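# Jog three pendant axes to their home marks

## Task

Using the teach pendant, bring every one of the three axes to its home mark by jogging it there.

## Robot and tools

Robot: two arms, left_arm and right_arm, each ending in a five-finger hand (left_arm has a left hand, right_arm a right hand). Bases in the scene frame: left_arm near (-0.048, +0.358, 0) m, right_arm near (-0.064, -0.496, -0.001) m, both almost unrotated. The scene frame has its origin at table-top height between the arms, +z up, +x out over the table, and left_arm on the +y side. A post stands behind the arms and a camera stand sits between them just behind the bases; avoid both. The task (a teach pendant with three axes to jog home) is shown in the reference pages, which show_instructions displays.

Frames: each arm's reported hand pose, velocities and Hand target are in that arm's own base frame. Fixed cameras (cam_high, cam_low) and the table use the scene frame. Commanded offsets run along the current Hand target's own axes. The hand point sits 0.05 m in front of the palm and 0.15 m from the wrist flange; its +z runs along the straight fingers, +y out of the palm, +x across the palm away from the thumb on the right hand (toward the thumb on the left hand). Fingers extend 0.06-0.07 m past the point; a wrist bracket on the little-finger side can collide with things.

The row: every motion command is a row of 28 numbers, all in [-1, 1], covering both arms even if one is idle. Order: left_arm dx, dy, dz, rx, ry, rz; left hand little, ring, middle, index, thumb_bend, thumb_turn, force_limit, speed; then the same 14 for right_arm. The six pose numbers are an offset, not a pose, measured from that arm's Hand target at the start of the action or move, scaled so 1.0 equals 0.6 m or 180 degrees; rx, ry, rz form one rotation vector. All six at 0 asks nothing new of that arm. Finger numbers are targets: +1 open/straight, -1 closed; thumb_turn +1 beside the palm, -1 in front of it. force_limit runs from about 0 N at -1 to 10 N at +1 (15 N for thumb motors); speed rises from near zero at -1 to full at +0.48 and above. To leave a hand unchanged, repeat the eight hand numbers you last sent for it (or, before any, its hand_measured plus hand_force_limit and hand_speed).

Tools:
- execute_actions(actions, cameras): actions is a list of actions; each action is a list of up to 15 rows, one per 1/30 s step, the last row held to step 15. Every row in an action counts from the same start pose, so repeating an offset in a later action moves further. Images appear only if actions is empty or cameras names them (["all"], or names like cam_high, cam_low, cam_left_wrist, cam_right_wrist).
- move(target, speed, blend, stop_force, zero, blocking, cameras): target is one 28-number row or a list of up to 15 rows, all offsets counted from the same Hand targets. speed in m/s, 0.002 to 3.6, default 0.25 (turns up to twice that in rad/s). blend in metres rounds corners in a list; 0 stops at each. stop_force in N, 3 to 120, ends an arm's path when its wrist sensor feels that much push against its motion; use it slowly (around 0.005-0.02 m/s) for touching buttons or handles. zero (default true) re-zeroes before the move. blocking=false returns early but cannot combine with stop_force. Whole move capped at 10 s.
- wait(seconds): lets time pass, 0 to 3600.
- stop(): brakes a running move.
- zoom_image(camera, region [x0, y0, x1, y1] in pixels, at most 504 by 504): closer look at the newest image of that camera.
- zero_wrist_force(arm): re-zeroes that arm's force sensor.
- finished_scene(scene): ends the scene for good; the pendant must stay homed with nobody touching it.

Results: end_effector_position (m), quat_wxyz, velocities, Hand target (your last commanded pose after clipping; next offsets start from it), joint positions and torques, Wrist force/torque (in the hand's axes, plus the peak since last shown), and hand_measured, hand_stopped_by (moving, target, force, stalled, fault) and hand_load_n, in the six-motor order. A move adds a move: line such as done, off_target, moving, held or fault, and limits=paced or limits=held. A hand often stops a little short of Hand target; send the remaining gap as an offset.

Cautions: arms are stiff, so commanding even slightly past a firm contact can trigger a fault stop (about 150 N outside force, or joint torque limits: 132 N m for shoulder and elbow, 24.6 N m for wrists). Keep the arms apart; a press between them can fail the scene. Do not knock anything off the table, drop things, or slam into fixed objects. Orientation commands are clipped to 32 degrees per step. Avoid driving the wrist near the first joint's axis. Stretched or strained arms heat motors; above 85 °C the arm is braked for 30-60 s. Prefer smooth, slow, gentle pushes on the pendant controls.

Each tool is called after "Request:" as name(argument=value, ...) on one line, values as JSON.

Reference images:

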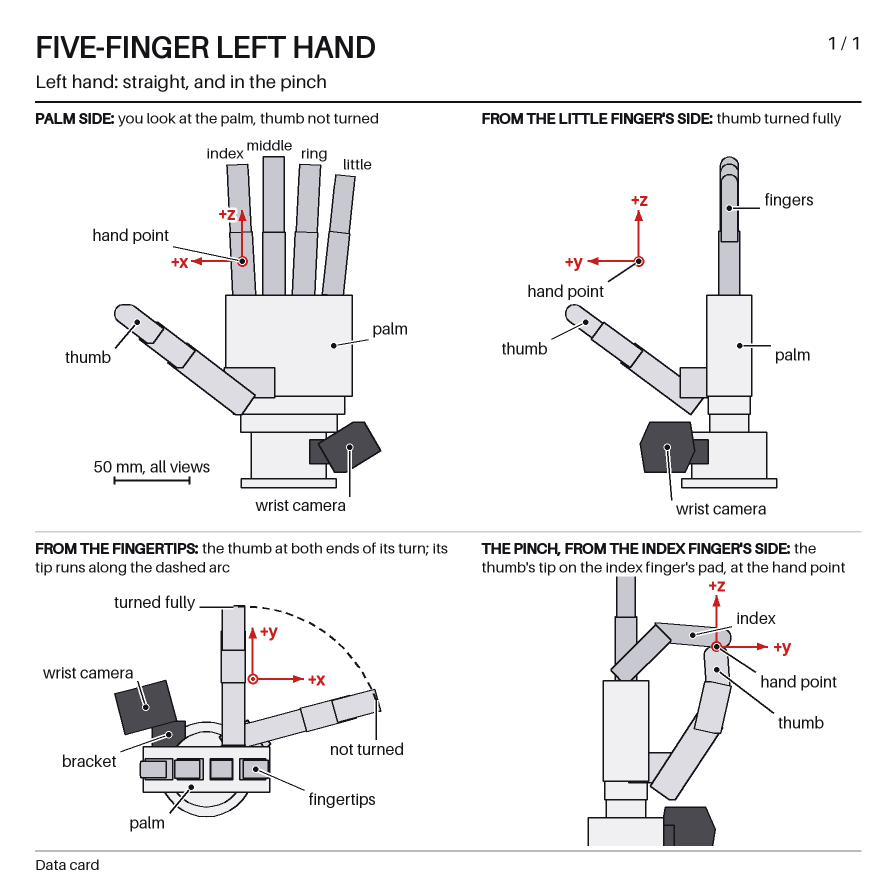

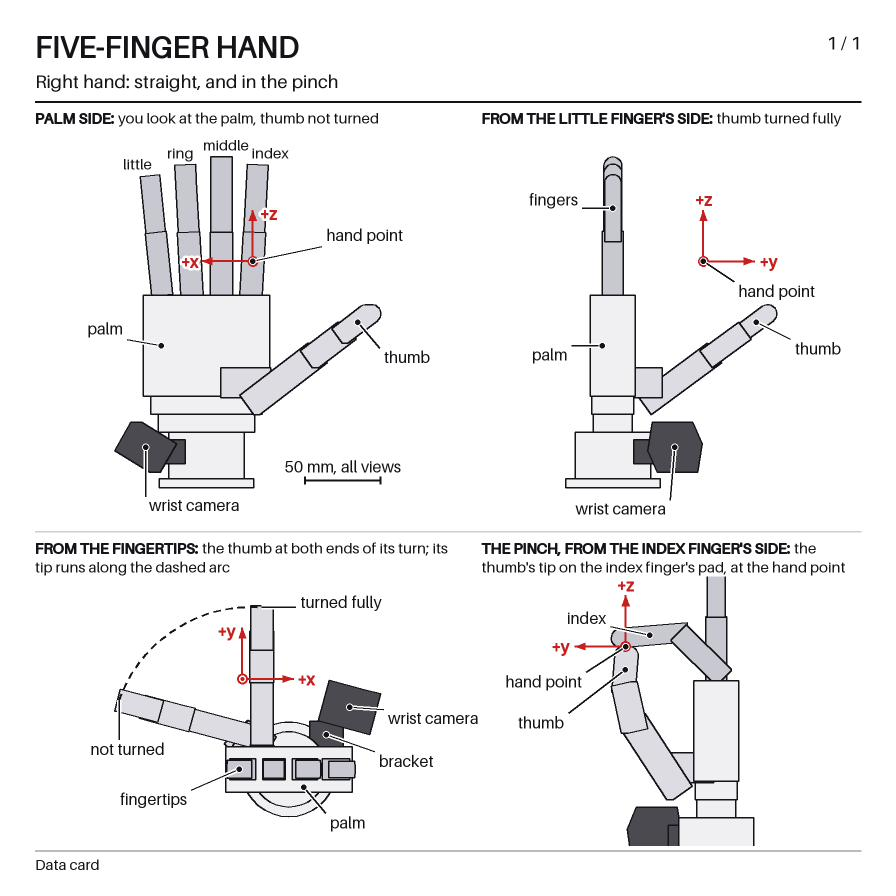

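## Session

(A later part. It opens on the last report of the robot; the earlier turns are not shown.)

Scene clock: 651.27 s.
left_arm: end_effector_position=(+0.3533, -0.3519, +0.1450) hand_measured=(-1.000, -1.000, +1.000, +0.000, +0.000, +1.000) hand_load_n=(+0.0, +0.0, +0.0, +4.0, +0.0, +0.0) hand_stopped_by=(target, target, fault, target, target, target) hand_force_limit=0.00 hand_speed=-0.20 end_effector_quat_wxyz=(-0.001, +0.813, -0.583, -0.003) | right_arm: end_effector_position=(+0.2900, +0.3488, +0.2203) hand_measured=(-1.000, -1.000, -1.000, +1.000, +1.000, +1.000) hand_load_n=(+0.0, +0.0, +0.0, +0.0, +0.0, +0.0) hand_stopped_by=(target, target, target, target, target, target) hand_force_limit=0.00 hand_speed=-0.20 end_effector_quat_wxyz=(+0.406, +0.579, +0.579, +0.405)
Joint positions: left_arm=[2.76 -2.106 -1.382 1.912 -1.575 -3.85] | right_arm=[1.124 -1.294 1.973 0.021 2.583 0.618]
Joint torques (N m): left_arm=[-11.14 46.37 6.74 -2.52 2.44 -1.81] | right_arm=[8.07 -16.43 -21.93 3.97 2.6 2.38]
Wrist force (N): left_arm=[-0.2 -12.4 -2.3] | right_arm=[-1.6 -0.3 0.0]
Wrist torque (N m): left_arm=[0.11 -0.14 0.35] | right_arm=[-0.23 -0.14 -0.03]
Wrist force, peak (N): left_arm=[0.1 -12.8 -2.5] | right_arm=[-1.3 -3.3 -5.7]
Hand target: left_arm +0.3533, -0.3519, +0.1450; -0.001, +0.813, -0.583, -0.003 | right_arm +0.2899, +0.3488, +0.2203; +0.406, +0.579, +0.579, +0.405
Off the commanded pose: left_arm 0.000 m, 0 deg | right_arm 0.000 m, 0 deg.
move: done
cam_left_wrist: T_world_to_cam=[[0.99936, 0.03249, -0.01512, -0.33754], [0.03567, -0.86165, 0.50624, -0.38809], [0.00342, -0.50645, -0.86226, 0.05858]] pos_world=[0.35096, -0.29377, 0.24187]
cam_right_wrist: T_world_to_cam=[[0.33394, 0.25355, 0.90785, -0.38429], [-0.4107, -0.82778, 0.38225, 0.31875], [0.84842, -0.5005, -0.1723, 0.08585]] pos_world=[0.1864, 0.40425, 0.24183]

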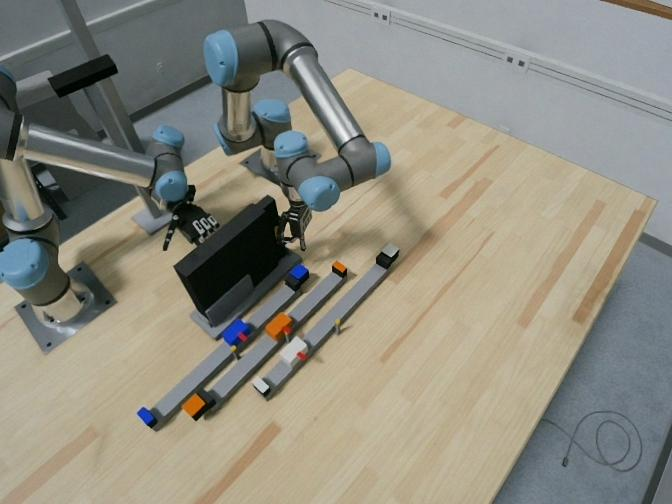

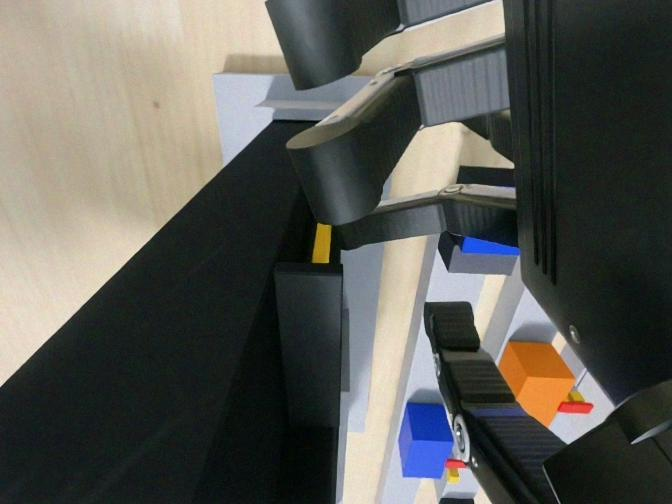

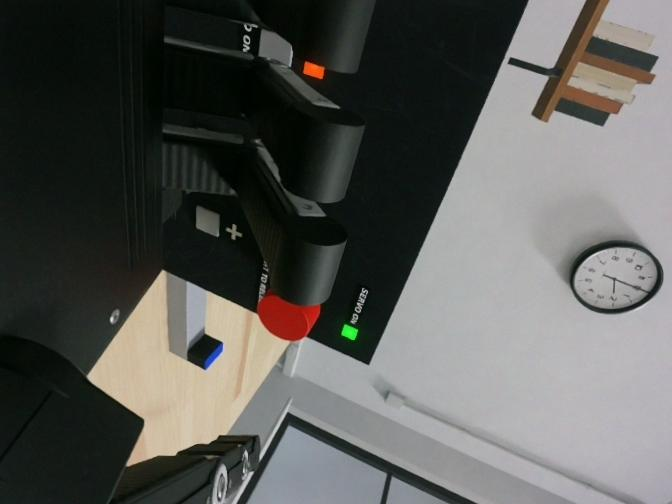

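Request:
move(target=[0,0,0,0,0,0,-1,-1,1,0,0,1,0,-0.2,0.0003,0.0142,0.0392,0,0,0,-1,-1,-1,1,1,1,0,-0.2], speed=0.006, stop_force=6)

Request:
wait(seconds=4.6)

Request:
move(target=[0,0,0,0,0,0,-1,-1,1,0,0,1,0,-0.2,0,-0.0062,-0.0172,0,0,0,-1,-1,-1,1,1,1,0,-0.2], speed=0.05, cameras=["cam_high","cam_left_wrist"])

Request:
zoom_image(camera="cam_high", region=[210, 310, 270, 370])

Request:
zoom_image(camera="cam_left_wrist", region=[410, 440, 490, 504])

Scene clock: 663.10 s.
left_arm: end_effector_position=(+0.3533, -0.3519, +0.1450) hand_measured=(-1.000, -1.000, +1.000, +0.000, +0.000, +1.000) hand_load_n=(+0.0, +0.0, +0.0, +3.5, +0.0, +0.0) hand_stopped_by=(target, target, fault, target, target, target) hand_force_limit=0.00 hand_speed=-0.20 end_effector_quat_wxyz=(-0.001, +0.813, -0.583, -0.003) | right_arm: end_effector_position=(+0.3009, +0.3488, +0.2203) hand_measured=(-1.000, -1.000, -1.000, +1.000, +1.000, +1.000) hand_load_n=(+0.0, +0.0, +0.0, +0.0, +0.0, +0.0) hand_stopped_by=(target, target, target, target, target, target) hand_force_limit=0.00 hand_speed=-0.20 end_effector_quat_wxyz=(+0.406, +0.579, +0.579, +0.405)
Joint positions: left_arm=[2.76 -2.106 -1.382 1.912 -1.575 -3.85] | right_arm=[1.097 -1.299 1.973 -0.002 2.562 0.587]
Joint torques (N m): left_arm=[-11.32 48.02 6.13 -2.51 2.25 -1.58] | right_arm=[6.75 -19.79 -10.76 3.29 2.95 2.28]
Wrist force (N): left_arm=[0.2 -12.7 -2.3] | right_arm=[-1.3 -3.2 -5.0]
Wrist torque (N m): left_arm=[0.07 -0.18 0.39] | right_arm=[-0.06 -0.07 0.05]
Wrist force, peak (N): left_arm=[-0.1 -12.9 -2.4] | right_arm=[-1.4 -3.6 -9.7]
Hand target: left_arm +0.3533, -0.3519, +0.1450; -0.001, +0.813, -0.583, -0.003 | right_arm +0.3009, +0.3488, +0.2202; +0.406, +0.579, +0.579, +0.405 (not the last commanded pose)
Off the commanded pose: left_arm 0.000 m, 0 deg | right_arm 0.014 m, 0 deg.
move: contact (right_arm)

Scene clock: 667.70 s.
left_arm: end_effector_position=(+0.3533, -0.3519, +0.1450) hand_measured=(-1.000, -1.000, +1.000, +0.000, +0.000, +1.000) hand_load_n=(+0.0, +0.0, +0.0, +4.0, +0.0, +0.0) hand_stopped_by=(target, target, fault, target, target, target) hand_force_limit=0.00 hand_speed=-0.20 end_effector_quat_wxyz=(-0.001, +0.813, -0.583, -0.003) | right_arm: end_effector_position=(+0.3009, +0.3488, +0.2202) hand_measured=(-1.000, -1.000, -1.000, +1.000, +1.000, +1.000) hand_load_n=(+0.0, +0.0, +0.0, -0.5, +0.0, +0.0) hand_stopped_by=(target, target, target, target, target, target) hand_force_limit=0.00 hand_speed=-0.20 end_effector_quat_wxyz=(+0.406, +0.579, +0.579, +0.405)
Joint positions: left_arm=[2.76 -2.106 -1.382 1.912 -1.575 -3.85] | right_arm=[1.097 -1.299 1.973 -0.002 2.562 0.587]
Joint torques (N m): left_arm=[-10.55 47.47 7.18 -2.42 2.16 -1.55] | right_arm=[8.53 -17.14 -10.48 3.23 2.81 2.45]
Wrist force (N): left_arm=[0.1 -12.7 -2.5] | right_arm=[-1.2 -3.2 -4.9]
Wrist torque (N m): left_arm=[0.10 -0.18 0.38] | right_arm=[-0.06 -0.08 0.05]
Wrist force, peak (N): left_arm=[0.2 -13.0 -2.4] | right_arm=[-1.3 -3.4 -5.4]
Hand target: left_arm +0.3533, -0.3519, +0.1450; -0.001, +0.813, -0.583, -0.003 | right_arm +0.3009, +0.3488, +0.2202; +0.406, +0.579, +0.579, +0.405 (not the last commanded pose)
Off the commanded pose: left_arm 0.000 m, 0 deg | right_arm 0.014 m, 0 deg.
wait: 4.60 s; at rest by 0.17 s

Scene clock: 668.50 s.
left_arm: end_effector_position=(+0.3533, -0.3519, +0.1450) hand_measured=(-1.000, -1.000, +1.000, +0.000, +0.000, +1.000) hand_load_n=(+0.0, +0.0, +0.0, +3.5, +0.0, +0.0) hand_stopped_by=(target, target, fault, target, target, target) hand_force_limit=0.00 hand_speed=-0.20 end_effector_quat_wxyz=(-0.001, +0.813, -0.583, -0.003) | right_arm: end_effector_position=(+0.2900, +0.3488, +0.2203) hand_measured=(-1.000, -1.000, -1.000, +1.000, +1.000, +1.000) hand_load_n=(+0.0, +0.0, +0.0, +0.0, +0.0, +0.0) hand_stopped_by=(target, target, target, target, target, target) hand_force_limit=0.00 hand_speed=-0.20 end_effector_quat_wxyz=(+0.406, +0.579, +0.579, +0.405)
Joint positions: left_arm=[2.76 -2.106 -1.382 1.912 -1.575 -3.85] | right_arm=[1.124 -1.294 1.972 0.021 2.583 0.619]
Joint torques (N m): left_arm=[-10.49 47.78 6.5 -2.3 2.07 -1.82] | right_arm=[9.57 -16.93 -22.7 3.96 2.72 2.35]
Wrist force (N): left_arm=[0.4 -12.4 -2.4] | right_arm=[-1.3 -0.3 0.1]
Wrist torque (N m): left_arm=[0.12 -0.21 0.38] | right_arm=[-0.25 -0.19 -0.01]
Wrist force, peak (N): left_arm=[0.0 -12.8 -2.5] | right_arm=[-1.3 -2.8 -4.9]
Hand target: left_arm +0.3533, -0.3519, +0.1450; -0.001, +0.813, -0.583, -0.003 | right_arm +0.2899, +0.3488, +0.2203; +0.406, +0.579, +0.579, +0.405
Off the commanded pose: left_arm 0.000 m, 0 deg | right_arm 0.000 m, 0 deg.
move: done
cam_left_wrist: T_world_to_cam=[[0.99936, 0.03249, -0.01512, -0.33754], [0.03567, -0.86165, 0.50624, -0.38809], [0.00342, -0.50645, -0.86226, 0.05858]] pos_world=[0.35096, -0.29377, 0.24187]

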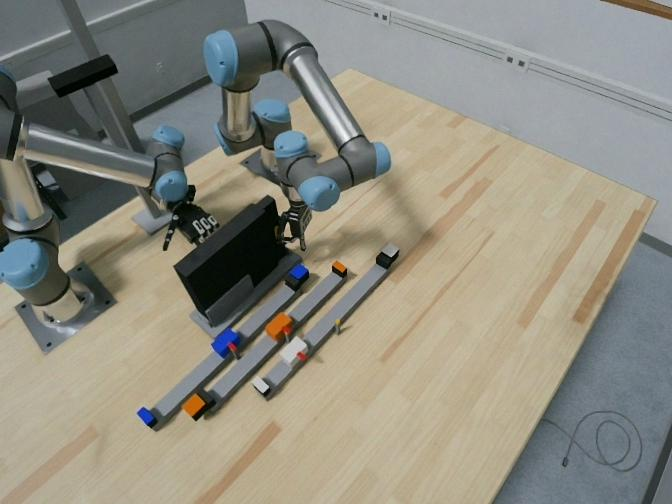

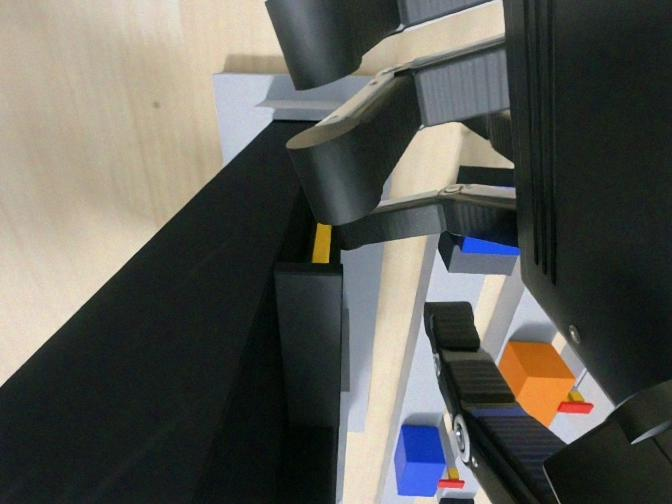

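Scaled by 8.400.

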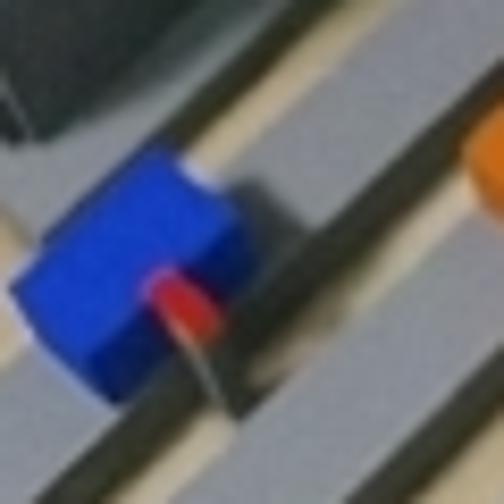

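Scaled by 6.300.

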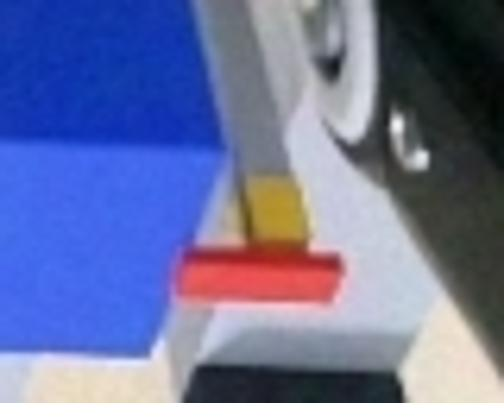

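Request:
move(target=[[0,0,0,0,0,0,-1,-1,1,0,0,1,0,-0.2,-0.0835,-0.0748,0.0138,0,0,0,-1,-1,-1,1,1,1,0,-0.2],[0,0,0,0,0,0,-1,-1,1,0,0,1,0,-0.2,-0.0835,-0.0702,0.0264,0,0,0,-1,-1,-1,1,1,1,0,-0.2]], speed=[0.1,0.05], blend=[0.005,0])

Request:
move(target=[0,0,0,0,0,0,-1,-1,1,0,0,1,0,-0.2,0.0003,0.0142,0.0392,0,0,0,-1,-1,-1,1,1,1,0,-0.2], speed=0.006, stop_force=6)

Request:
move(target=[0,0,0,0,0,0,-1,-1,1,0,0,1,0,-0.2,0,-0.0062,-0.0172,0,0,0,-1,-1,-1,1,1,1,0,-0.2], speed=0.05, cameras=["cam_low","cam_right_wrist"])

Scene clock: 680.63 s.
left_arm: end_effector_position=(+0.3533, -0.3519, +0.1450) hand_measured=(-1.000, -1.000, +1.000, +0.000, +0.000, +1.000) hand_load_n=(+0.0, +0.0, +0.0, +3.5, +0.0, +0.0) hand_stopped_by=(target, target, fault, target, target, target) hand_force_limit=0.00 hand_speed=-0.20 end_effector_quat_wxyz=(-0.001, +0.813, -0.583, -0.003) | right_arm: end_effector_position=(+0.2903, +0.2987, +0.1754) hand_measured=(-1.000, -1.000, -1.000, +1.000, +1.000, +1.000) hand_load_n=(+0.0, +0.0, +0.5, +0.0, +0.0, +0.0) hand_stopped_by=(target, target, target, target, target, target) hand_force_limit=0.00 hand_speed=-0.20 end_effector_quat_wxyz=(+0.406, +0.579, +0.579, +0.405) end_effector_velocity=(+0.000, +0.000, +0.000) end_effector_angular_velocity=(+0.002, -0.001, +0.001)
Joint positions: left_arm=[2.76 -2.106 -1.382 1.912 -1.575 -3.85] | right_arm=[1.052 -1.334 2.17 -0.203 2.527 0.539]
Joint velocities: left_arm=[within noise] | right_arm=[-0.002 -0.001 0.002 -0.005 -0.003 -0.002]
Joint torques (N m): left_arm=[-10.68 48.12 6.91 -2.49 2.16 -1.58] | right_arm=[-10.64 -33.75 -6.77 -2.09 -0.39 -2.29]
Wrist force (N): left_arm=[0.1 -12.6 -2.5] | right_arm=[-1.5 -0.6 0.6]
Wrist torque (N m): left_arm=[0.09 -0.17 0.38] | right_arm=[-0.31 -0.15 0.09]
Wrist force, peak (N): left_arm=[0.2 -13.0 -2.5] | right_arm=[-2.1 -0.6 0.4]
Hand target: left_arm +0.3533, -0.3519, +0.1450; -0.001, +0.813, -0.583, -0.003 | right_arm +0.2904, +0.2987, +0.1753; +0.406, +0.579, +0.579, +0.405
Off the commanded pose: left_arm 0.000 m, 0 deg | right_arm 0.000 m, 0 deg.
move: done; blend cut to 0.004 m at target 1

Scene clock: 684.10 s.
left_arm: end_effector_position=(+0.3533, -0.3519, +0.1450) hand_measured=(-1.000, -1.000, +1.000, +0.000, +0.000, +1.000) hand_load_n=(+0.0, +0.0, +0.0, +3.5, +0.0, +0.0) hand_stopped_by=(target, target, fault, target, target, target) hand_force_limit=0.00 hand_speed=-0.20 end_effector_quat_wxyz=(-0.001, +0.813, -0.583, -0.003) | right_arm: end_effector_position=(+0.3043, +0.2988, +0.1753) hand_measured=(-1.000, -1.000, -1.000, +1.000, +1.000, +1.000) hand_load_n=(+0.0, +0.0, +0.0, +0.0, +0.0, -0.5) hand_stopped_by=(target, target, target, target, target, target) hand_force_limit=0.00 hand_speed=-0.20 end_effector_quat_wxyz=(+0.406, +0.579, +0.579, +0.405)
Joint positions: left_arm=[2.76 -2.106 -1.382 1.912 -1.575 -3.85] | right_arm=[1.013 -1.339 2.17 -0.23 2.495 0.501]
Joint torques (N m): left_arm=[-11.11 47.56 7.27 -2.61 2.08 -1.86] | right_arm=[7.2 -17.39 -15.7 2.84 2.55 2.48]
Wrist force (N): left_arm=[-0.1 -12.7 -2.3] | right_arm=[-1.5 -3.7 -5.6]
Wrist torque (N m): left_arm=[0.08 -0.15 0.37] | right_arm=[-0.03 -0.02 0.03]
Wrist force, peak (N): left_arm=[0.0 -12.9 -2.5] | right_arm=[-0.8 -3.3 -10.1]
Hand target: left_arm +0.3533, -0.3519, +0.1450; -0.001, +0.813, -0.583, -0.003 | right_arm +0.3043, +0.2988, +0.1753; +0.406, +0.579, +0.579, +0.405 (not the last commanded pose)
Off the commanded pose: left_arm 0.000 m, 0 deg | right_arm 0.011 m, 0 deg.
move: contact (right_arm)

Scene clock: 684.87 s.
left_arm: end_effector_position=(+0.3533, -0.3519, +0.1450) hand_measured=(-1.000, -1.000, +1.000, +0.000, +0.000, +1.000) hand_load_n=(+0.5, +0.0, +0.0, +3.5, +0.0, +0.0) hand_stopped_by=(target, target, fault, target, target, target) hand_force_limit=0.00 hand_speed=-0.20 end_effector_quat_wxyz=(-0.001, +0.813, -0.583, -0.003) | right_arm: end_effector_position=(+0.2935, +0.2988, +0.1753) hand_measured=(-1.000, -1.000, -1.000, +1.000, +1.000, +1.000) hand_load_n=(+0.0, +0.5, +0.0, +0.0, +0.0, +0.0) hand_stopped_by=(target, target, target, target, target, target) hand_force_limit=0.00 hand_speed=-0.20 end_effector_quat_wxyz=(+0.406, +0.579, +0.579, +0.405)
Joint positions: left_arm=[2.76 -2.106 -1.382 1.912 -1.575 -3.85] | right_arm=[1.044 -1.335 2.17 -0.21 2.52 0.53]
Joint torques (N m): left_arm=[-10.85 47.3 7.41 -2.71 2.02 -1.65] | right_arm=[10.39 -12.83 -19.98 3.7 2.42 2.51]
Wrist force (N): left_arm=[0.2 -12.5 -2.5] | right_arm=[-1.4 -0.5 0.3]
Wrist torque (N m): left_arm=[0.12 -0.19 0.38] | right_arm=[-0.28 -0.16 -0.01]
Wrist force, peak (N): left_arm=[0.3 -12.9 -2.5] | right_arm=[-1.5 -3.3 -5.5]
Hand target: left_arm +0.3533, -0.3519, +0.1450; -0.001, +0.813, -0.583, -0.003 | right_arm +0.2933, +0.2988, +0.1753; +0.406, +0.579, +0.579, +0.405
Off the commanded pose: left_arm 0.000 m, 0 deg | right_arm 0.000 m, 0 deg.
move: done
cam_right_wrist: T_world_to_cam=[[0.33405, 0.25358, 0.9078, -0.33198], [-0.41063, -0.82777, 0.38233, 0.29605], [0.8484, -0.50049, -0.17239, 0.05017]] pos_world=[0.1899, 0.35435, 0.19683]

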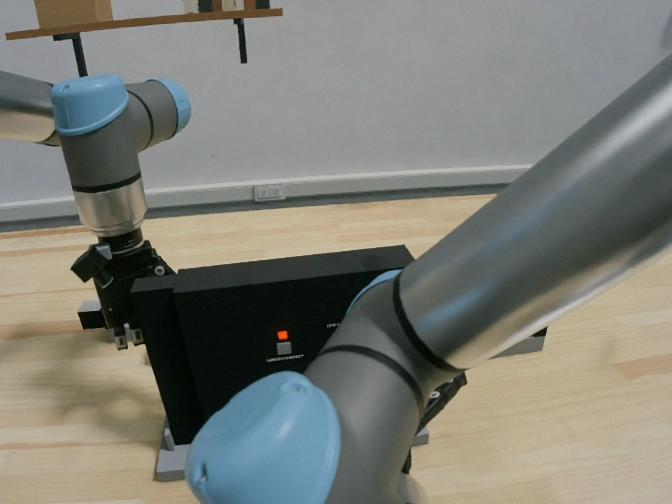

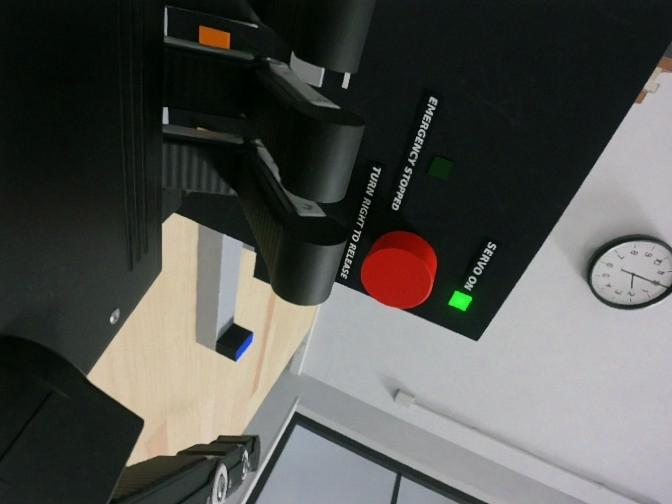

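Request:
move(target=[[0,0,0,0,0,0,-1,-1,1,0,0,1,0,-0.2,0.0075,0.06,-0.0383,0,0,0,-1,-1,-1,1,1,1,0,-0.2],[0,0,0,0,0,0,-1,-1,1,0,0,1,0,-0.2,0.0077,0.0705,-0.0256,0,0,0,-1,-1,-1,1,1,1,0,-0.2]], speed=[0.08,0.05], blend=[0.005,0], cameras=["cam_high"])

Request:
move(target=[0,0,0,0,0,0,-1,-1,1,0,0,1,0,-0.2,0.0003,0.0142,0.0392,0,0,0,-1,-1,-1,1,1,1,0,-0.2], speed=0.006, stop_force=6, cameras=["cam_high"])

Request:
zoom_image(camera="cam_high", region=[210, 250, 420, 400])

Request:
wait(seconds=1)

Request:
move(target=[0,0,0,0,0,0,-1,-1,1,0,0,1,0,-0.2,0,-0.0062,-0.0172,0,0,0,-1,-1,-1,1,1,1,0,-0.2], speed=0.05, cameras=["cam_high"])

Request:
zoom_image(camera="cam_high", region=[210, 250, 420, 400])

Scene clock: 692.37 s.
left_arm: end_effector_position=(+0.3533, -0.3519, +0.1450) hand_measured=(-1.000, -1.000, +1.000, +0.000, +0.000, +1.000) hand_load_n=(+0.0, +0.0, +0.0, +4.0, +0.0, +0.0) hand_stopped_by=(target, target, fault, target, target, target) hand_force_limit=0.00 hand_speed=-0.20 end_effector_quat_wxyz=(-0.001, +0.813, -0.583, -0.003) | right_arm: end_effector_position=(+0.2932, +0.3034, +0.2202) hand_measured=(-1.000, -1.000, -1.000, +1.000, +1.000, +1.000) hand_load_n=(+0.0, +0.5, +0.0, +0.0, -0.5, +0.0) hand_stopped_by=(target, target, target, target, target, target) hand_force_limit=0.00 hand_speed=-0.20 end_effector_quat_wxyz=(+0.406, +0.579, +0.579, +0.405)
Joint positions: left_arm=[2.76 -2.106 -1.382 1.912 -1.575 -3.85] | right_arm=[1.052 -1.41 2.11 -0.067 2.527 0.539]
Joint torques (N m): left_arm=[-10 47.32 7.29 -2.47 2.06 -1.74] | right_arm=[-12.36 -32.18 -21.09 3.75 -0.59 -2.39]
Wrist force (N): left_arm=[0.1 -12.8 -2.1] | right_arm=[-1.3 0.1 0.6]
Wrist torque (N m): left_arm=[0.04 -0.18 0.39] | right_arm=[-0.23 -0.20 0.11]
Wrist force, peak (N): left_arm=[0.1 -12.9 -2.5] | right_arm=[-2.0 -0.1 0.9]
Hand target: left_arm +0.3533, -0.3519, +0.1450; -0.001, +0.813, -0.583, -0.003 | right_arm +0.2933, +0.3035, +0.2203; +0.406, +0.579, +0.579, +0.405
Off the commanded pose: left_arm 0.000 m, 0 deg | right_arm 0.000 m, 0 deg.
move: done; blend cut to 0.0049 m at target 1

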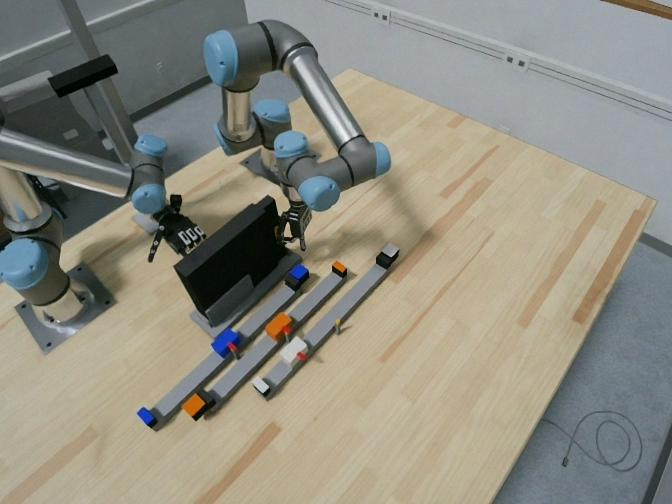

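Scene clock: 695.27 s.
left_arm: end_effector_position=(+0.3533, -0.3519, +0.1450) hand_measured=(-1.000, -1.000, +1.000, +0.000, +0.000, +1.000) hand_load_n=(+0.0, +0.0, +0.0, +3.5, +0.0, +0.0) hand_stopped_by=(target, target, fault, target, target, target) hand_force_limit=0.00 hand_speed=-0.20 end_effector_quat_wxyz=(-0.001, +0.813, -0.583, -0.003) | right_arm: end_effector_position=(+0.3040, +0.3035, +0.2203) hand_measured=(-1.000, -1.000, -1.000, +1.000, +1.000, +1.000) hand_load_n=(+0.0, +0.0, +0.0, +0.5, +0.0, +0.0) hand_stopped_by=(target, target, target, target, target, target) hand_force_limit=0.00 hand_speed=-0.20 end_effector_quat_wxyz=(+0.406, +0.579, +0.579, +0.405)
Joint positions: left_arm=[2.76 -2.106 -1.382 1.912 -1.575 -3.85] | right_arm=[1.022 -1.414 2.109 -0.087 2.502 0.509]
Joint torques (N m): left_arm=[-10.2 48.62 6.37 -2.5 1.86 -1.59] | right_arm=[6.92 -17.72 -16.24 2.96 2.66 2.31]
Wrist force (N): left_arm=[-0.1 -12.8 -2.3] | right_arm=[-1.5 -3.6 -5.7]
Wrist torque (N m): left_arm=[0.06 -0.14 0.37] | right_arm=[-0.04 -0.06 0.04]
Wrist force, peak (N): left_arm=[0.1 -12.9 -2.7] | right_arm=[-0.7 -3.6 -10.6]
Hand target: left_arm +0.3533, -0.3519, +0.1450; -0.001, +0.813, -0.583, -0.003 | right_arm +0.3040, +0.3035, +0.2203; +0.406, +0.579, +0.579, +0.405 (not the last commanded pose)
Off the commanded pose: left_arm 0.000 m, 0 deg | right_arm 0.014 m, 0 deg.
move: contact (right_arm)

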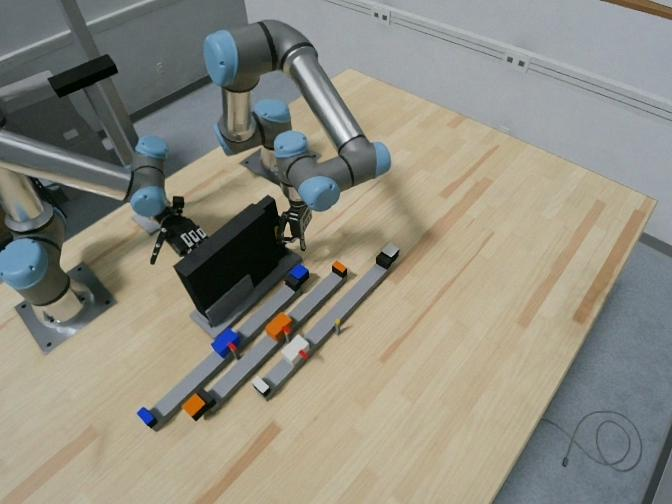

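Scaled by 2.400.

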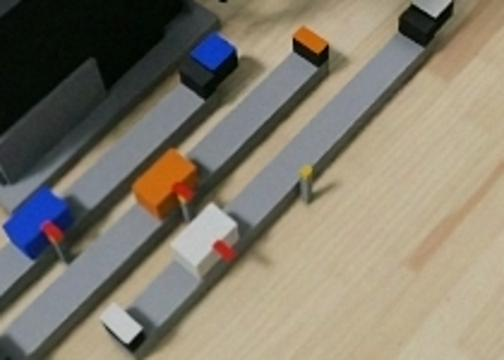

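Scene clock: 696.27 s.
left_arm: end_effector_position=(+0.3533, -0.3519, +0.1450) hand_measured=(-1.000, -1.000, +1.000, +0.000, +0.000, +1.000) hand_load_n=(+0.0, +0.5, +0.0, +4.0, +0.0, +0.0) hand_stopped_by=(target, target, fault, target, target, target) hand_force_limit=0.00 hand_speed=-0.20 end_effector_quat_wxyz=(-0.001, +0.813, -0.583, -0.003) | right_arm: end_effector_position=(+0.3040, +0.3035, +0.2203) hand_measured=(-1.000, -1.000, -1.000, +1.000, +1.000, +1.000) hand_load_n=(+0.0, +0.0, +0.0, +0.0, +0.0, +0.0) hand_stopped_by=(target, target, target, target, target, target) hand_force_limit=0.00 hand_speed=-0.20 end_effector_quat_wxyz=(+0.406, +0.579, +0.579, +0.405)
Joint positions: left_arm=[2.76 -2.106 -1.382 1.912 -1.575 -3.85] | right_arm=[1.022 -1.414 2.109 -0.087 2.502 0.509]
Joint torques (N m): left_arm=[-9.62 47.26 7.12 -2.61 1.96 -1.63] | right_arm=[7.56 -13.65 -12.86 2.97 2.62 2.52]
Wrist force (N): left_arm=[0.1 -12.6 -2.5] | right_arm=[-1.6 -3.3 -6.0]
Wrist torque (N m): left_arm=[0.11 -0.17 0.37] | right_arm=[0.02 -0.04 0.04]
Wrist force, peak (N): left_arm=[-0.1 -13.0 -2.4] | right_arm=[-1.5 -3.5 -6.3]
Hand target: left_arm +0.3533, -0.3519, +0.1450; -0.001, +0.813, -0.583, -0.003 | right_arm +0.3040, +0.3035, +0.2203; +0.406, +0.579, +0.579, +0.405 (not the last commanded pose)
Off the commanded pose: left_arm 0.000 m, 0 deg | right_arm 0.014 m, 0 deg.
wait: 1.00 s; at rest by 0.17 s

Scene clock: 697.03 s.
left_arm: end_effector_position=(+0.3533, -0.3519, +0.1450) hand_measured=(-1.000, -1.000, +1.000, +0.000, +0.000, +1.000) hand_load_n=(+0.0, +0.0, +0.0, +4.0, +0.5, +0.0) hand_stopped_by=(target, target, fault, target, target, target) hand_force_limit=0.00 hand_speed=-0.20 end_effector_quat_wxyz=(-0.001, +0.813, -0.583, -0.003) | right_arm: end_effector_position=(+0.2932, +0.3035, +0.2203) hand_measured=(-1.000, -1.000, -1.000, +1.000, +1.000, +1.000) hand_load_n=(+0.0, +0.0, +0.0, +0.0, +0.0, +0.0) hand_stopped_by=(target, target, target, target, target, target) hand_force_limit=0.00 hand_speed=-0.20 end_effector_quat_wxyz=(+0.406, +0.579, +0.579, +0.405)
Joint positions: left_arm=[2.76 -2.106 -1.382 1.912 -1.575 -3.85] | right_arm=[1.052 -1.41 2.11 -0.067 2.527 0.539]
Joint torques (N m): left_arm=[-10.37 47.4 6.49 -2.59 2.01 -1.64] | right_arm=[10.99 -11.28 -21.78 3.46 2.48 2.4]
Wrist force (N): left_arm=[-0.1 -12.7 -2.5] | right_arm=[-1.0 -0.1 0.2]
Wrist torque (N m): left_arm=[0.09 -0.15 0.37] | right_arm=[-0.24 -0.23 0.02]
Wrist force, peak (N): left_arm=[0.2 -12.9 -2.3] | right_arm=[-1.4 -3.5 -5.9]
Hand target: left_arm +0.3533, -0.3519, +0.1450; -0.001, +0.813, -0.583, -0.003 | right_arm +0.2930, +0.3035, +0.2203; +0.406, +0.579, +0.579, +0.405
Off the commanded pose: left_arm 0.000 m, 0 deg | right_arm 0.000 m, 0 deg.
move: done

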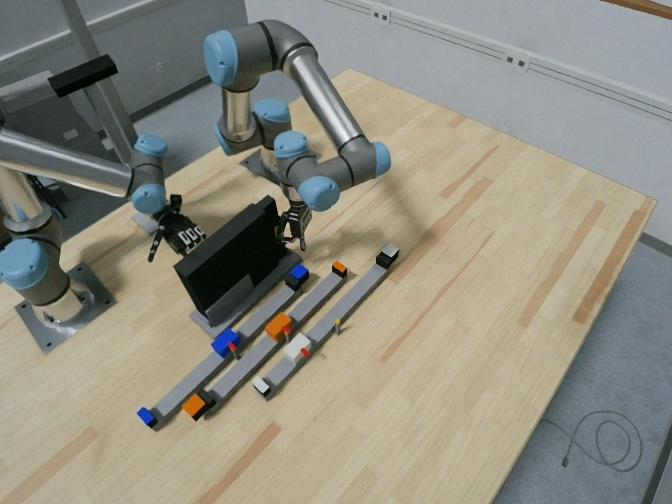

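Scaled by 2.400.

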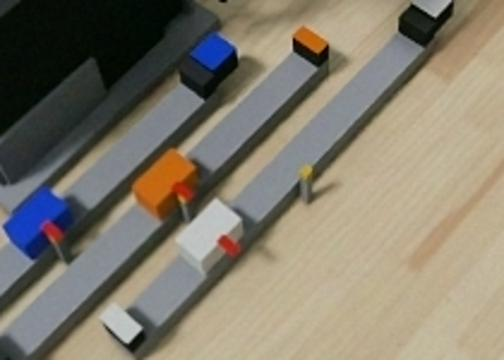

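Request:
move(target=[0,0,0,0,0,0,-1,-1,1,0,0,1,0,-0.2,0.0003,0.0142,0.0392,0,0,0,-1,-1,-1,1,1,1,0,-0.2], speed=0.006, stop_force=6)

Request:
wait(seconds=15)

Request:
move(target=[0,0,0,0,0,0,-1,-1,1,0,0,1,0,-0.2,0,-0.0062,-0.0172,0,0,0,-1,-1,-1,1,1,1,0,-0.2], speed=0.05, cameras=["all"])

Scene clock: 714.80 s.
left_arm: end_effector_position=(+0.3533, -0.3519, +0.1450) hand_measured=(-1.000, -1.000, +1.000, +0.000, +0.000, +1.000) hand_load_n=(+0.0, +0.0, +0.0, +3.5, +0.0, +0.0) hand_stopped_by=(target, target, fault, target, target, target) hand_force_limit=0.00 hand_speed=-0.20 end_effector_quat_wxyz=(-0.001, +0.813, -0.583, -0.003) | right_arm: end_effector_position=(+0.3040, +0.3036, +0.2204) hand_measured=(-1.000, -1.000, -1.000, +1.000, +1.000, +1.000) hand_load_n=(+0.0, +0.0, +0.0, +0.0, +0.0, +0.0) hand_stopped_by=(target, target, target, target, target, target) hand_force_limit=0.00 hand_speed=-0.20 end_effector_quat_wxyz=(+0.406, +0.579, +0.579, +0.405)
Joint positions: left_arm=[2.76 -2.106 -1.382 1.912 -1.575 -3.85] | right_arm=[1.022 -1.413 2.109 -0.087 2.502 0.509]
Joint torques (N m): left_arm=[-10.01 47.43 6.81 -2.6 1.87 -1.69] | right_arm=[7.92 -17.39 -16.21 2.94 2.82 2.36]
Wrist force (N): left_arm=[0.1 -12.5 -2.5] | right_arm=[-1.5 -3.2 -5.1]
Wrist torque (N m): left_arm=[0.12 -0.18 0.37] | right_arm=[-0.04 -0.04 0.04]
Wrist force, peak (N): left_arm=[0.0 -12.9 -2.5] | right_arm=[-0.7 -3.4 -9.5]
Hand target: left_arm +0.3533, -0.3519, +0.1450; -0.001, +0.813, -0.583, -0.003 | right_arm +0.3040, +0.3036, +0.2203; +0.406, +0.579, +0.579, +0.405 (not the last commanded pose)
Off the commanded pose: left_arm 0.000 m, 0 deg | right_arm 0.014 m, 0 deg.
move: contact (right_arm)

Scene clock: 724.80 s.
left_arm: end_effector_position=(+0.3533, -0.3519, +0.1450) hand_measured=(-1.000, -1.000, +1.000, +0.000, +0.000, +1.000) hand_load_n=(+0.0, +0.0, +0.0, +3.5, +0.0, +0.0) hand_stopped_by=(target, target, fault, target, target, target) hand_force_limit=0.00 hand_speed=-0.20 end_effector_quat_wxyz=(-0.001, +0.813, -0.583, -0.003) | right_arm: end_effector_position=(+0.3040, +0.3036, +0.2203) hand_measured=(-1.000, -1.000, -1.000, +1.000, +1.000, +1.000) hand_load_n=(+0.0, +0.0, +0.0, +0.0, +0.0, -0.5) hand_stopped_by=(target, target, target, target, target, target) hand_force_limit=0.00 hand_speed=-0.20 end_effector_quat_wxyz=(+0.406, +0.579, +0.579, +0.405)
Joint positions: left_arm=[2.76 -2.106 -1.382 1.912 -1.575 -3.85] | right_arm=[1.022 -1.413 2.109 -0.087 2.502 0.509]
Joint torques (N m): left_arm=[-9.02 47.35 7.34 -2.53 1.81 -1.54] | right_arm=[7.35 -13.43 -12.2 2.86 2.41 2.07]
Wrist force (N): left_arm=[0.1 -12.6 -2.3] | right_arm=[-1.6 -3.3 -5.2]
Wrist torque (N m): left_arm=[0.09 -0.17 0.37] | right_arm=[-0.05 -0.04 0.03]
Wrist force, peak (N): left_arm=[0.0 -13.0 -2.5] | right_arm=[-1.6 -3.7 -5.4]
Hand target: left_arm +0.3533, -0.3519, +0.1450; -0.001, +0.813, -0.583, -0.003 | right_arm +0.3040, +0.3036, +0.2203; +0.406, +0.579, +0.579, +0.405 (not the last commanded pose)
Off the commanded pose: left_arm 0.000 m, 0 deg | right_arm 0.014 m, 0 deg.
wait: 10.00 of 15 s (the remaining seconds did not pass); at rest by 0.17 s

Scene clock: 725.57 s.
left_arm: end_effector_position=(+0.3533, -0.3519, +0.1450) hand_measured=(-1.000, -1.000, +1.000, +0.000, +0.000, +1.000) hand_load_n=(+0.0, +0.5, +0.0, +3.5, +0.0, +0.0) hand_stopped_by=(target, target, fault, target, target, target) hand_force_limit=0.00 hand_speed=-0.20 end_effector_quat_wxyz=(-0.001, +0.813, -0.583, -0.003) | right_arm: end_effector_position=(+0.2931, +0.3036, +0.2203) hand_measured=(-1.000, -1.000, -1.000, +1.000, +1.000, +1.000) hand_load_n=(+0.0, +0.0, +0.0, +0.0, +0.0, +0.0) hand_stopped_by=(target, target, target, target, target, target) hand_force_limit=0.00 hand_speed=-0.20 end_effector_quat_wxyz=(+0.406, +0.579, +0.579, +0.405)
Joint positions: left_arm=[2.76 -2.106 -1.382 1.912 -1.575 -3.85] | right_arm=[1.052 -1.41 2.109 -0.066 2.527 0.539]
Joint torques (N m): left_arm=[-8.81 47.46 7.09 -2.67 1.82 -1.47] | right_arm=[8.31 -11.68 -22.37 3.67 2.45 2.2]
Wrist force (N): left_arm=[0.0 -12.7 -2.5] | right_arm=[-1.4 -0.4 0.6]
Wrist torque (N m): left_arm=[0.08 -0.16 0.37] | right_arm=[-0.30 -0.20 -0.01]
Wrist force, peak (N): left_arm=[0.1 -12.8 -2.6] | right_arm=[-1.7 -3.2 -5.1]
Hand target: left_arm +0.3533, -0.3519, +0.1450; -0.001, +0.813, -0.583, -0.003 | right_arm +0.2930, +0.3036, +0.2204; +0.406, +0.579, +0.579, +0.405
Off the commanded pose: left_arm 0.000 m, 0 deg | right_arm 0.000 m, 0 deg.
move: done
cam_left_wrist: T_world_to_cam=[[0.99936, 0.03249, -0.01512, -0.33754], [0.03567, -0.86165, 0.50624, -0.38809], [0.00342, -0.50645, -0.86226, 0.05858]] pos_world=[0.35096, -0.29377, 0.24187]
cam_right_wrist: T_world_to_cam=[[0.33406, 0.2536, 0.9078, -0.37401], [-0.41063, -0.82777, 0.38235, 0.28261], [0.8484, -0.50049, -0.17239, 0.06068]] pos_world=[0.1895, 0.35915, 0.24193]

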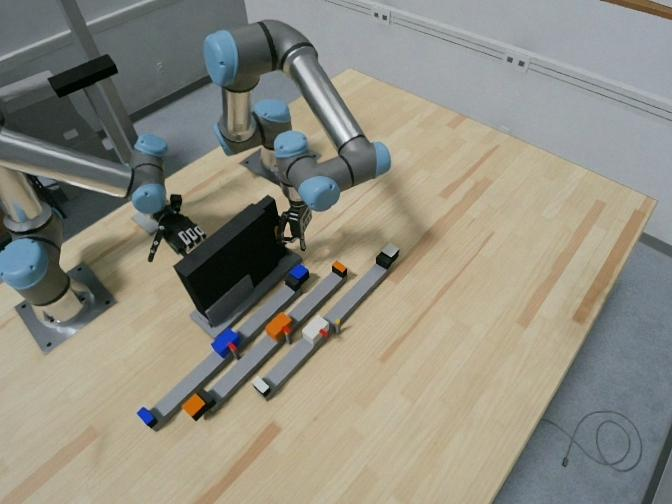

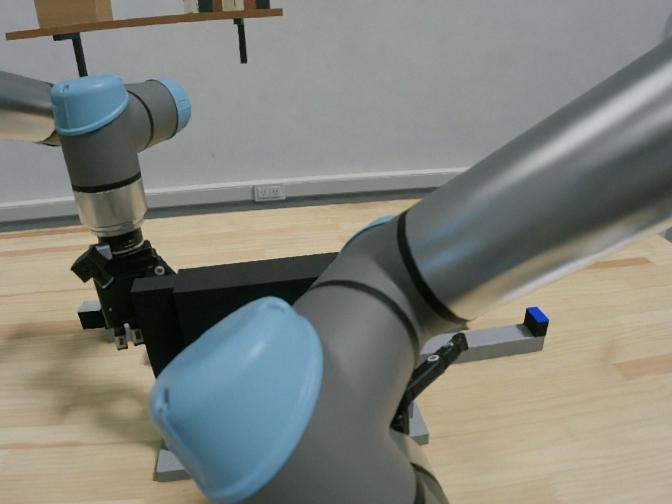

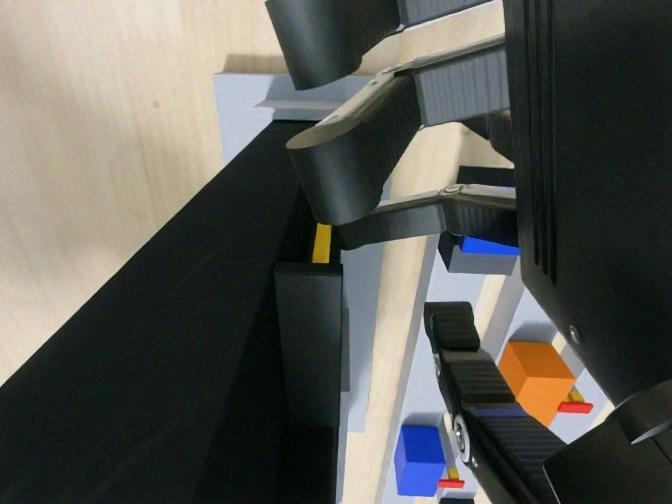

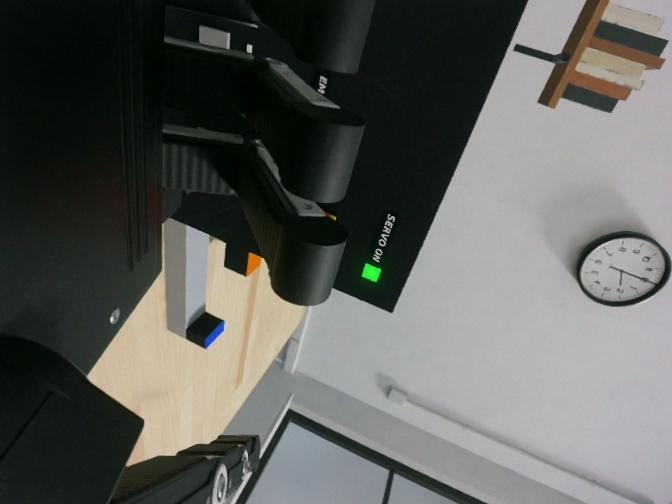

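Request:
zoom_image(camera="cam_high", region=[290, 300, 360, 352])

Scaled by 7.200.

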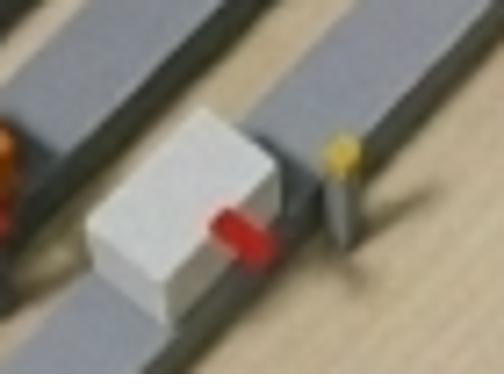

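Request:
move(target=[0,0,0,0,0,0,-1,-1,1,0,0,1,0,-0.2,0.0003,0.0142,0.0392,0,0,0,-1,-1,-1,1,1,1,0,-0.2], speed=0.006, stop_force=6)

Request:
wait(seconds=5)

Request:
move(target=[0,0,0,0,0,0,-1,-1,1,0,0,1,0,-0.2,0,-0.0062,-0.0172,0,0,0,-1,-1,-1,1,1,1,0,-0.2], speed=0.05, cameras=["cam_high"])

Request:
zoom_image(camera="cam_high", region=[310, 300, 350, 340])

Scene clock: 734.83 s.
left_arm: end_effector_position=(+0.3533, -0.3519, +0.1450) hand_measured=(-1.000, -1.000, +1.000, +0.000, +0.000, +1.000) hand_load_n=(+0.0, +0.0, +0.0, +4.0, +0.0, +0.0) hand_stopped_by=(target, target, fault, target, target, target) hand_force_limit=0.00 hand_speed=-0.20 end_effector_quat_wxyz=(-0.001, +0.813, -0.583, -0.003) | right_arm: end_effector_position=(+0.3040, +0.3037, +0.2204) hand_measured=(-1.000, -1.000, -1.000, +1.000, +1.000, +1.000) hand_load_n=(+0.0, +0.0, +0.0, +0.0, +0.0, +0.0) hand_stopped_by=(target, target, target, target, target, target) hand_force_limit=0.00 hand_speed=-0.20 end_effector_quat_wxyz=(+0.406, +0.579, +0.579, +0.405)
Joint positions: left_arm=[2.76 -2.106 -1.382 1.912 -1.575 -3.85] | right_arm=[1.022 -1.413 2.109 -0.086 2.502 0.509]
Joint torques (N m): left_arm=[-8.72 47.45 6.88 -2.52 1.71 -1.39] | right_arm=[8.1 -16.81 -17.52 2.96 2.63 2.35]
Wrist force (N): left_arm=[-0.1 -12.8 -2.5] | right_arm=[-1.5 -3.6 -5.6]
Wrist torque (N m): left_arm=[0.07 -0.16 0.37] | right_arm=[-0.06 -0.04 0.02]
Wrist force, peak (N): left_arm=[-0.1 -13.1 -2.4] | right_arm=[-0.8 -3.6 -10.1]
Hand target: left_arm +0.3533, -0.3519, +0.1450; -0.001, +0.813, -0.583, -0.003 | right_arm +0.3040, +0.3037, +0.2203; +0.406, +0.579, +0.579, +0.405 (not the last commanded pose)
Off the commanded pose: left_arm 0.000 m, 0 deg | right_arm 0.014 m, 0 deg.
move: contact (right_arm)

Scene clock: 739.83 s.
left_arm: end_effector_position=(+0.3533, -0.3519, +0.1450) hand_measured=(-1.000, -1.000, +1.000, +0.000, +0.000, +1.000) hand_load_n=(+0.0, +0.5, +0.0, +3.5, +0.0, +0.0) hand_stopped_by=(target, target, fault, target, target, target) hand_force_limit=0.00 hand_speed=-0.20 end_effector_quat_wxyz=(-0.001, +0.813, -0.583, -0.003) | right_arm: end_effector_position=(+0.3040, +0.3037, +0.2203) hand_measured=(-1.000, -1.000, -1.000, +1.000, +1.000, +1.000) hand_load_n=(+0.0, +0.0, +0.0, +0.5, +0.0, +0.0) hand_stopped_by=(target, target, target, target, target, target) hand_force_limit=0.00 hand_speed=-0.20 end_effector_quat_wxyz=(+0.406, +0.579, +0.579, +0.405)
Joint positions: left_arm=[2.76 -2.106 -1.382 1.912 -1.575 -3.85] | right_arm=[1.022 -1.413 2.109 -0.086 2.502 0.509]
Joint torques (N m): left_arm=[-8.71 48.47 8.12 -2.69 1.61 -1.39] | right_arm=[7.68 -13.73 -13.5 2.96 2.54 2.44]
Wrist force (N): left_arm=[0.3 -12.7 -2.5] | right_arm=[-1.4 -3.4 -5.6]
Wrist torque (N m): left_arm=[0.08 -0.20 0.39] | right_arm=[-0.02 -0.06 0.05]
Wrist force, peak (N): left_arm=[0.2 -13.0 -2.5] | right_arm=[-1.4 -3.6 -6.0]
Hand target: left_arm +0.3533, -0.3519, +0.1450; -0.001, +0.813, -0.583, -0.003 | right_arm +0.3040, +0.3037, +0.2203; +0.406, +0.579, +0.579, +0.405 (not the last commanded pose)
Off the commanded pose: left_arm 0.000 m, 0 deg | right_arm 0.014 m, 0 deg.
wait: 5.00 s; at rest by 0.17 s

Scene clock: 740.60 s.
left_arm: end_effector_position=(+0.3533, -0.3519, +0.1450) hand_measured=(-1.000, -1.000, +1.000, +0.000, +0.000, +1.000) hand_load_n=(+0.5, +0.0, +0.0, +3.5, +0.0, +0.0) hand_stopped_by=(target, target, fault, target, target, target) hand_force_limit=0.00 hand_speed=-0.20 end_effector_quat_wxyz=(-0.001, +0.813, -0.583, -0.003) | right_arm: end_effector_position=(+0.2931, +0.3037, +0.2204) hand_measured=(-1.000, -1.000, -1.000, +1.000, +1.000, +1.000) hand_load_n=(+0.0, +0.0, -0.5, +0.0, +0.0, +0.0) hand_stopped_by=(target, target, target, target, target, target) hand_force_limit=0.00 hand_speed=-0.20 end_effector_quat_wxyz=(+0.406, +0.579, +0.579, +0.405)
Joint positions: left_arm=[2.76 -2.106 -1.382 1.912 -1.575 -3.85] | right_arm=[1.052 -1.41 2.109 -0.066 2.527 0.539]
Joint torques (N m): left_arm=[-8.92 46.83 8.03 -2.59 1.64 -1.3] | right_arm=[9 -11.59 -20.98 3.58 2.64 2.79]
Wrist force (N): left_arm=[0.0 -12.8 -2.3] | right_arm=[-1.1 -0.4 0.6]
Wrist torque (N m): left_arm=[0.05 -0.16 0.38] | right_arm=[-0.31 -0.23 0.01]
Wrist force, peak (N): left_arm=[0.1 -12.8 -2.5] | right_arm=[-1.3 -3.4 -5.3]
Hand target: left_arm +0.3533, -0.3519, +0.1450; -0.001, +0.813, -0.583, -0.003 | right_arm +0.2930, +0.3037, +0.2204; +0.406, +0.579, +0.579, +0.405
Off the commanded pose: left_arm 0.000 m, 0 deg | right_arm 0.000 m, 0 deg.
move: done

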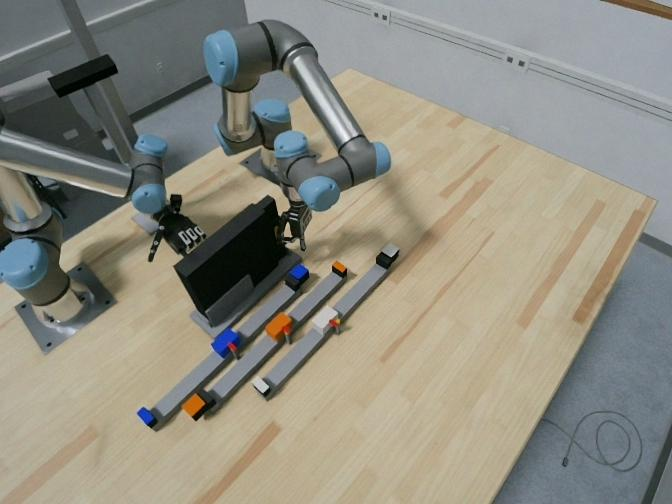

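Scaled by 12.600.

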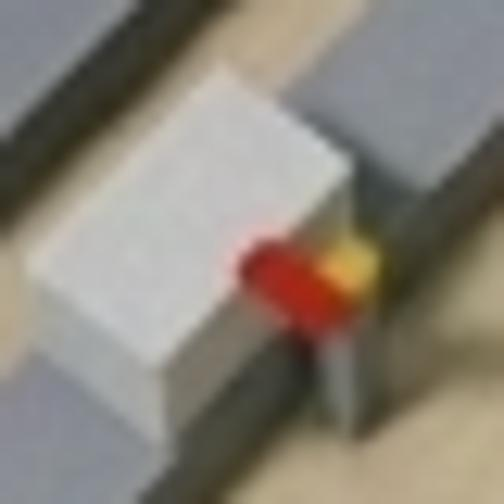

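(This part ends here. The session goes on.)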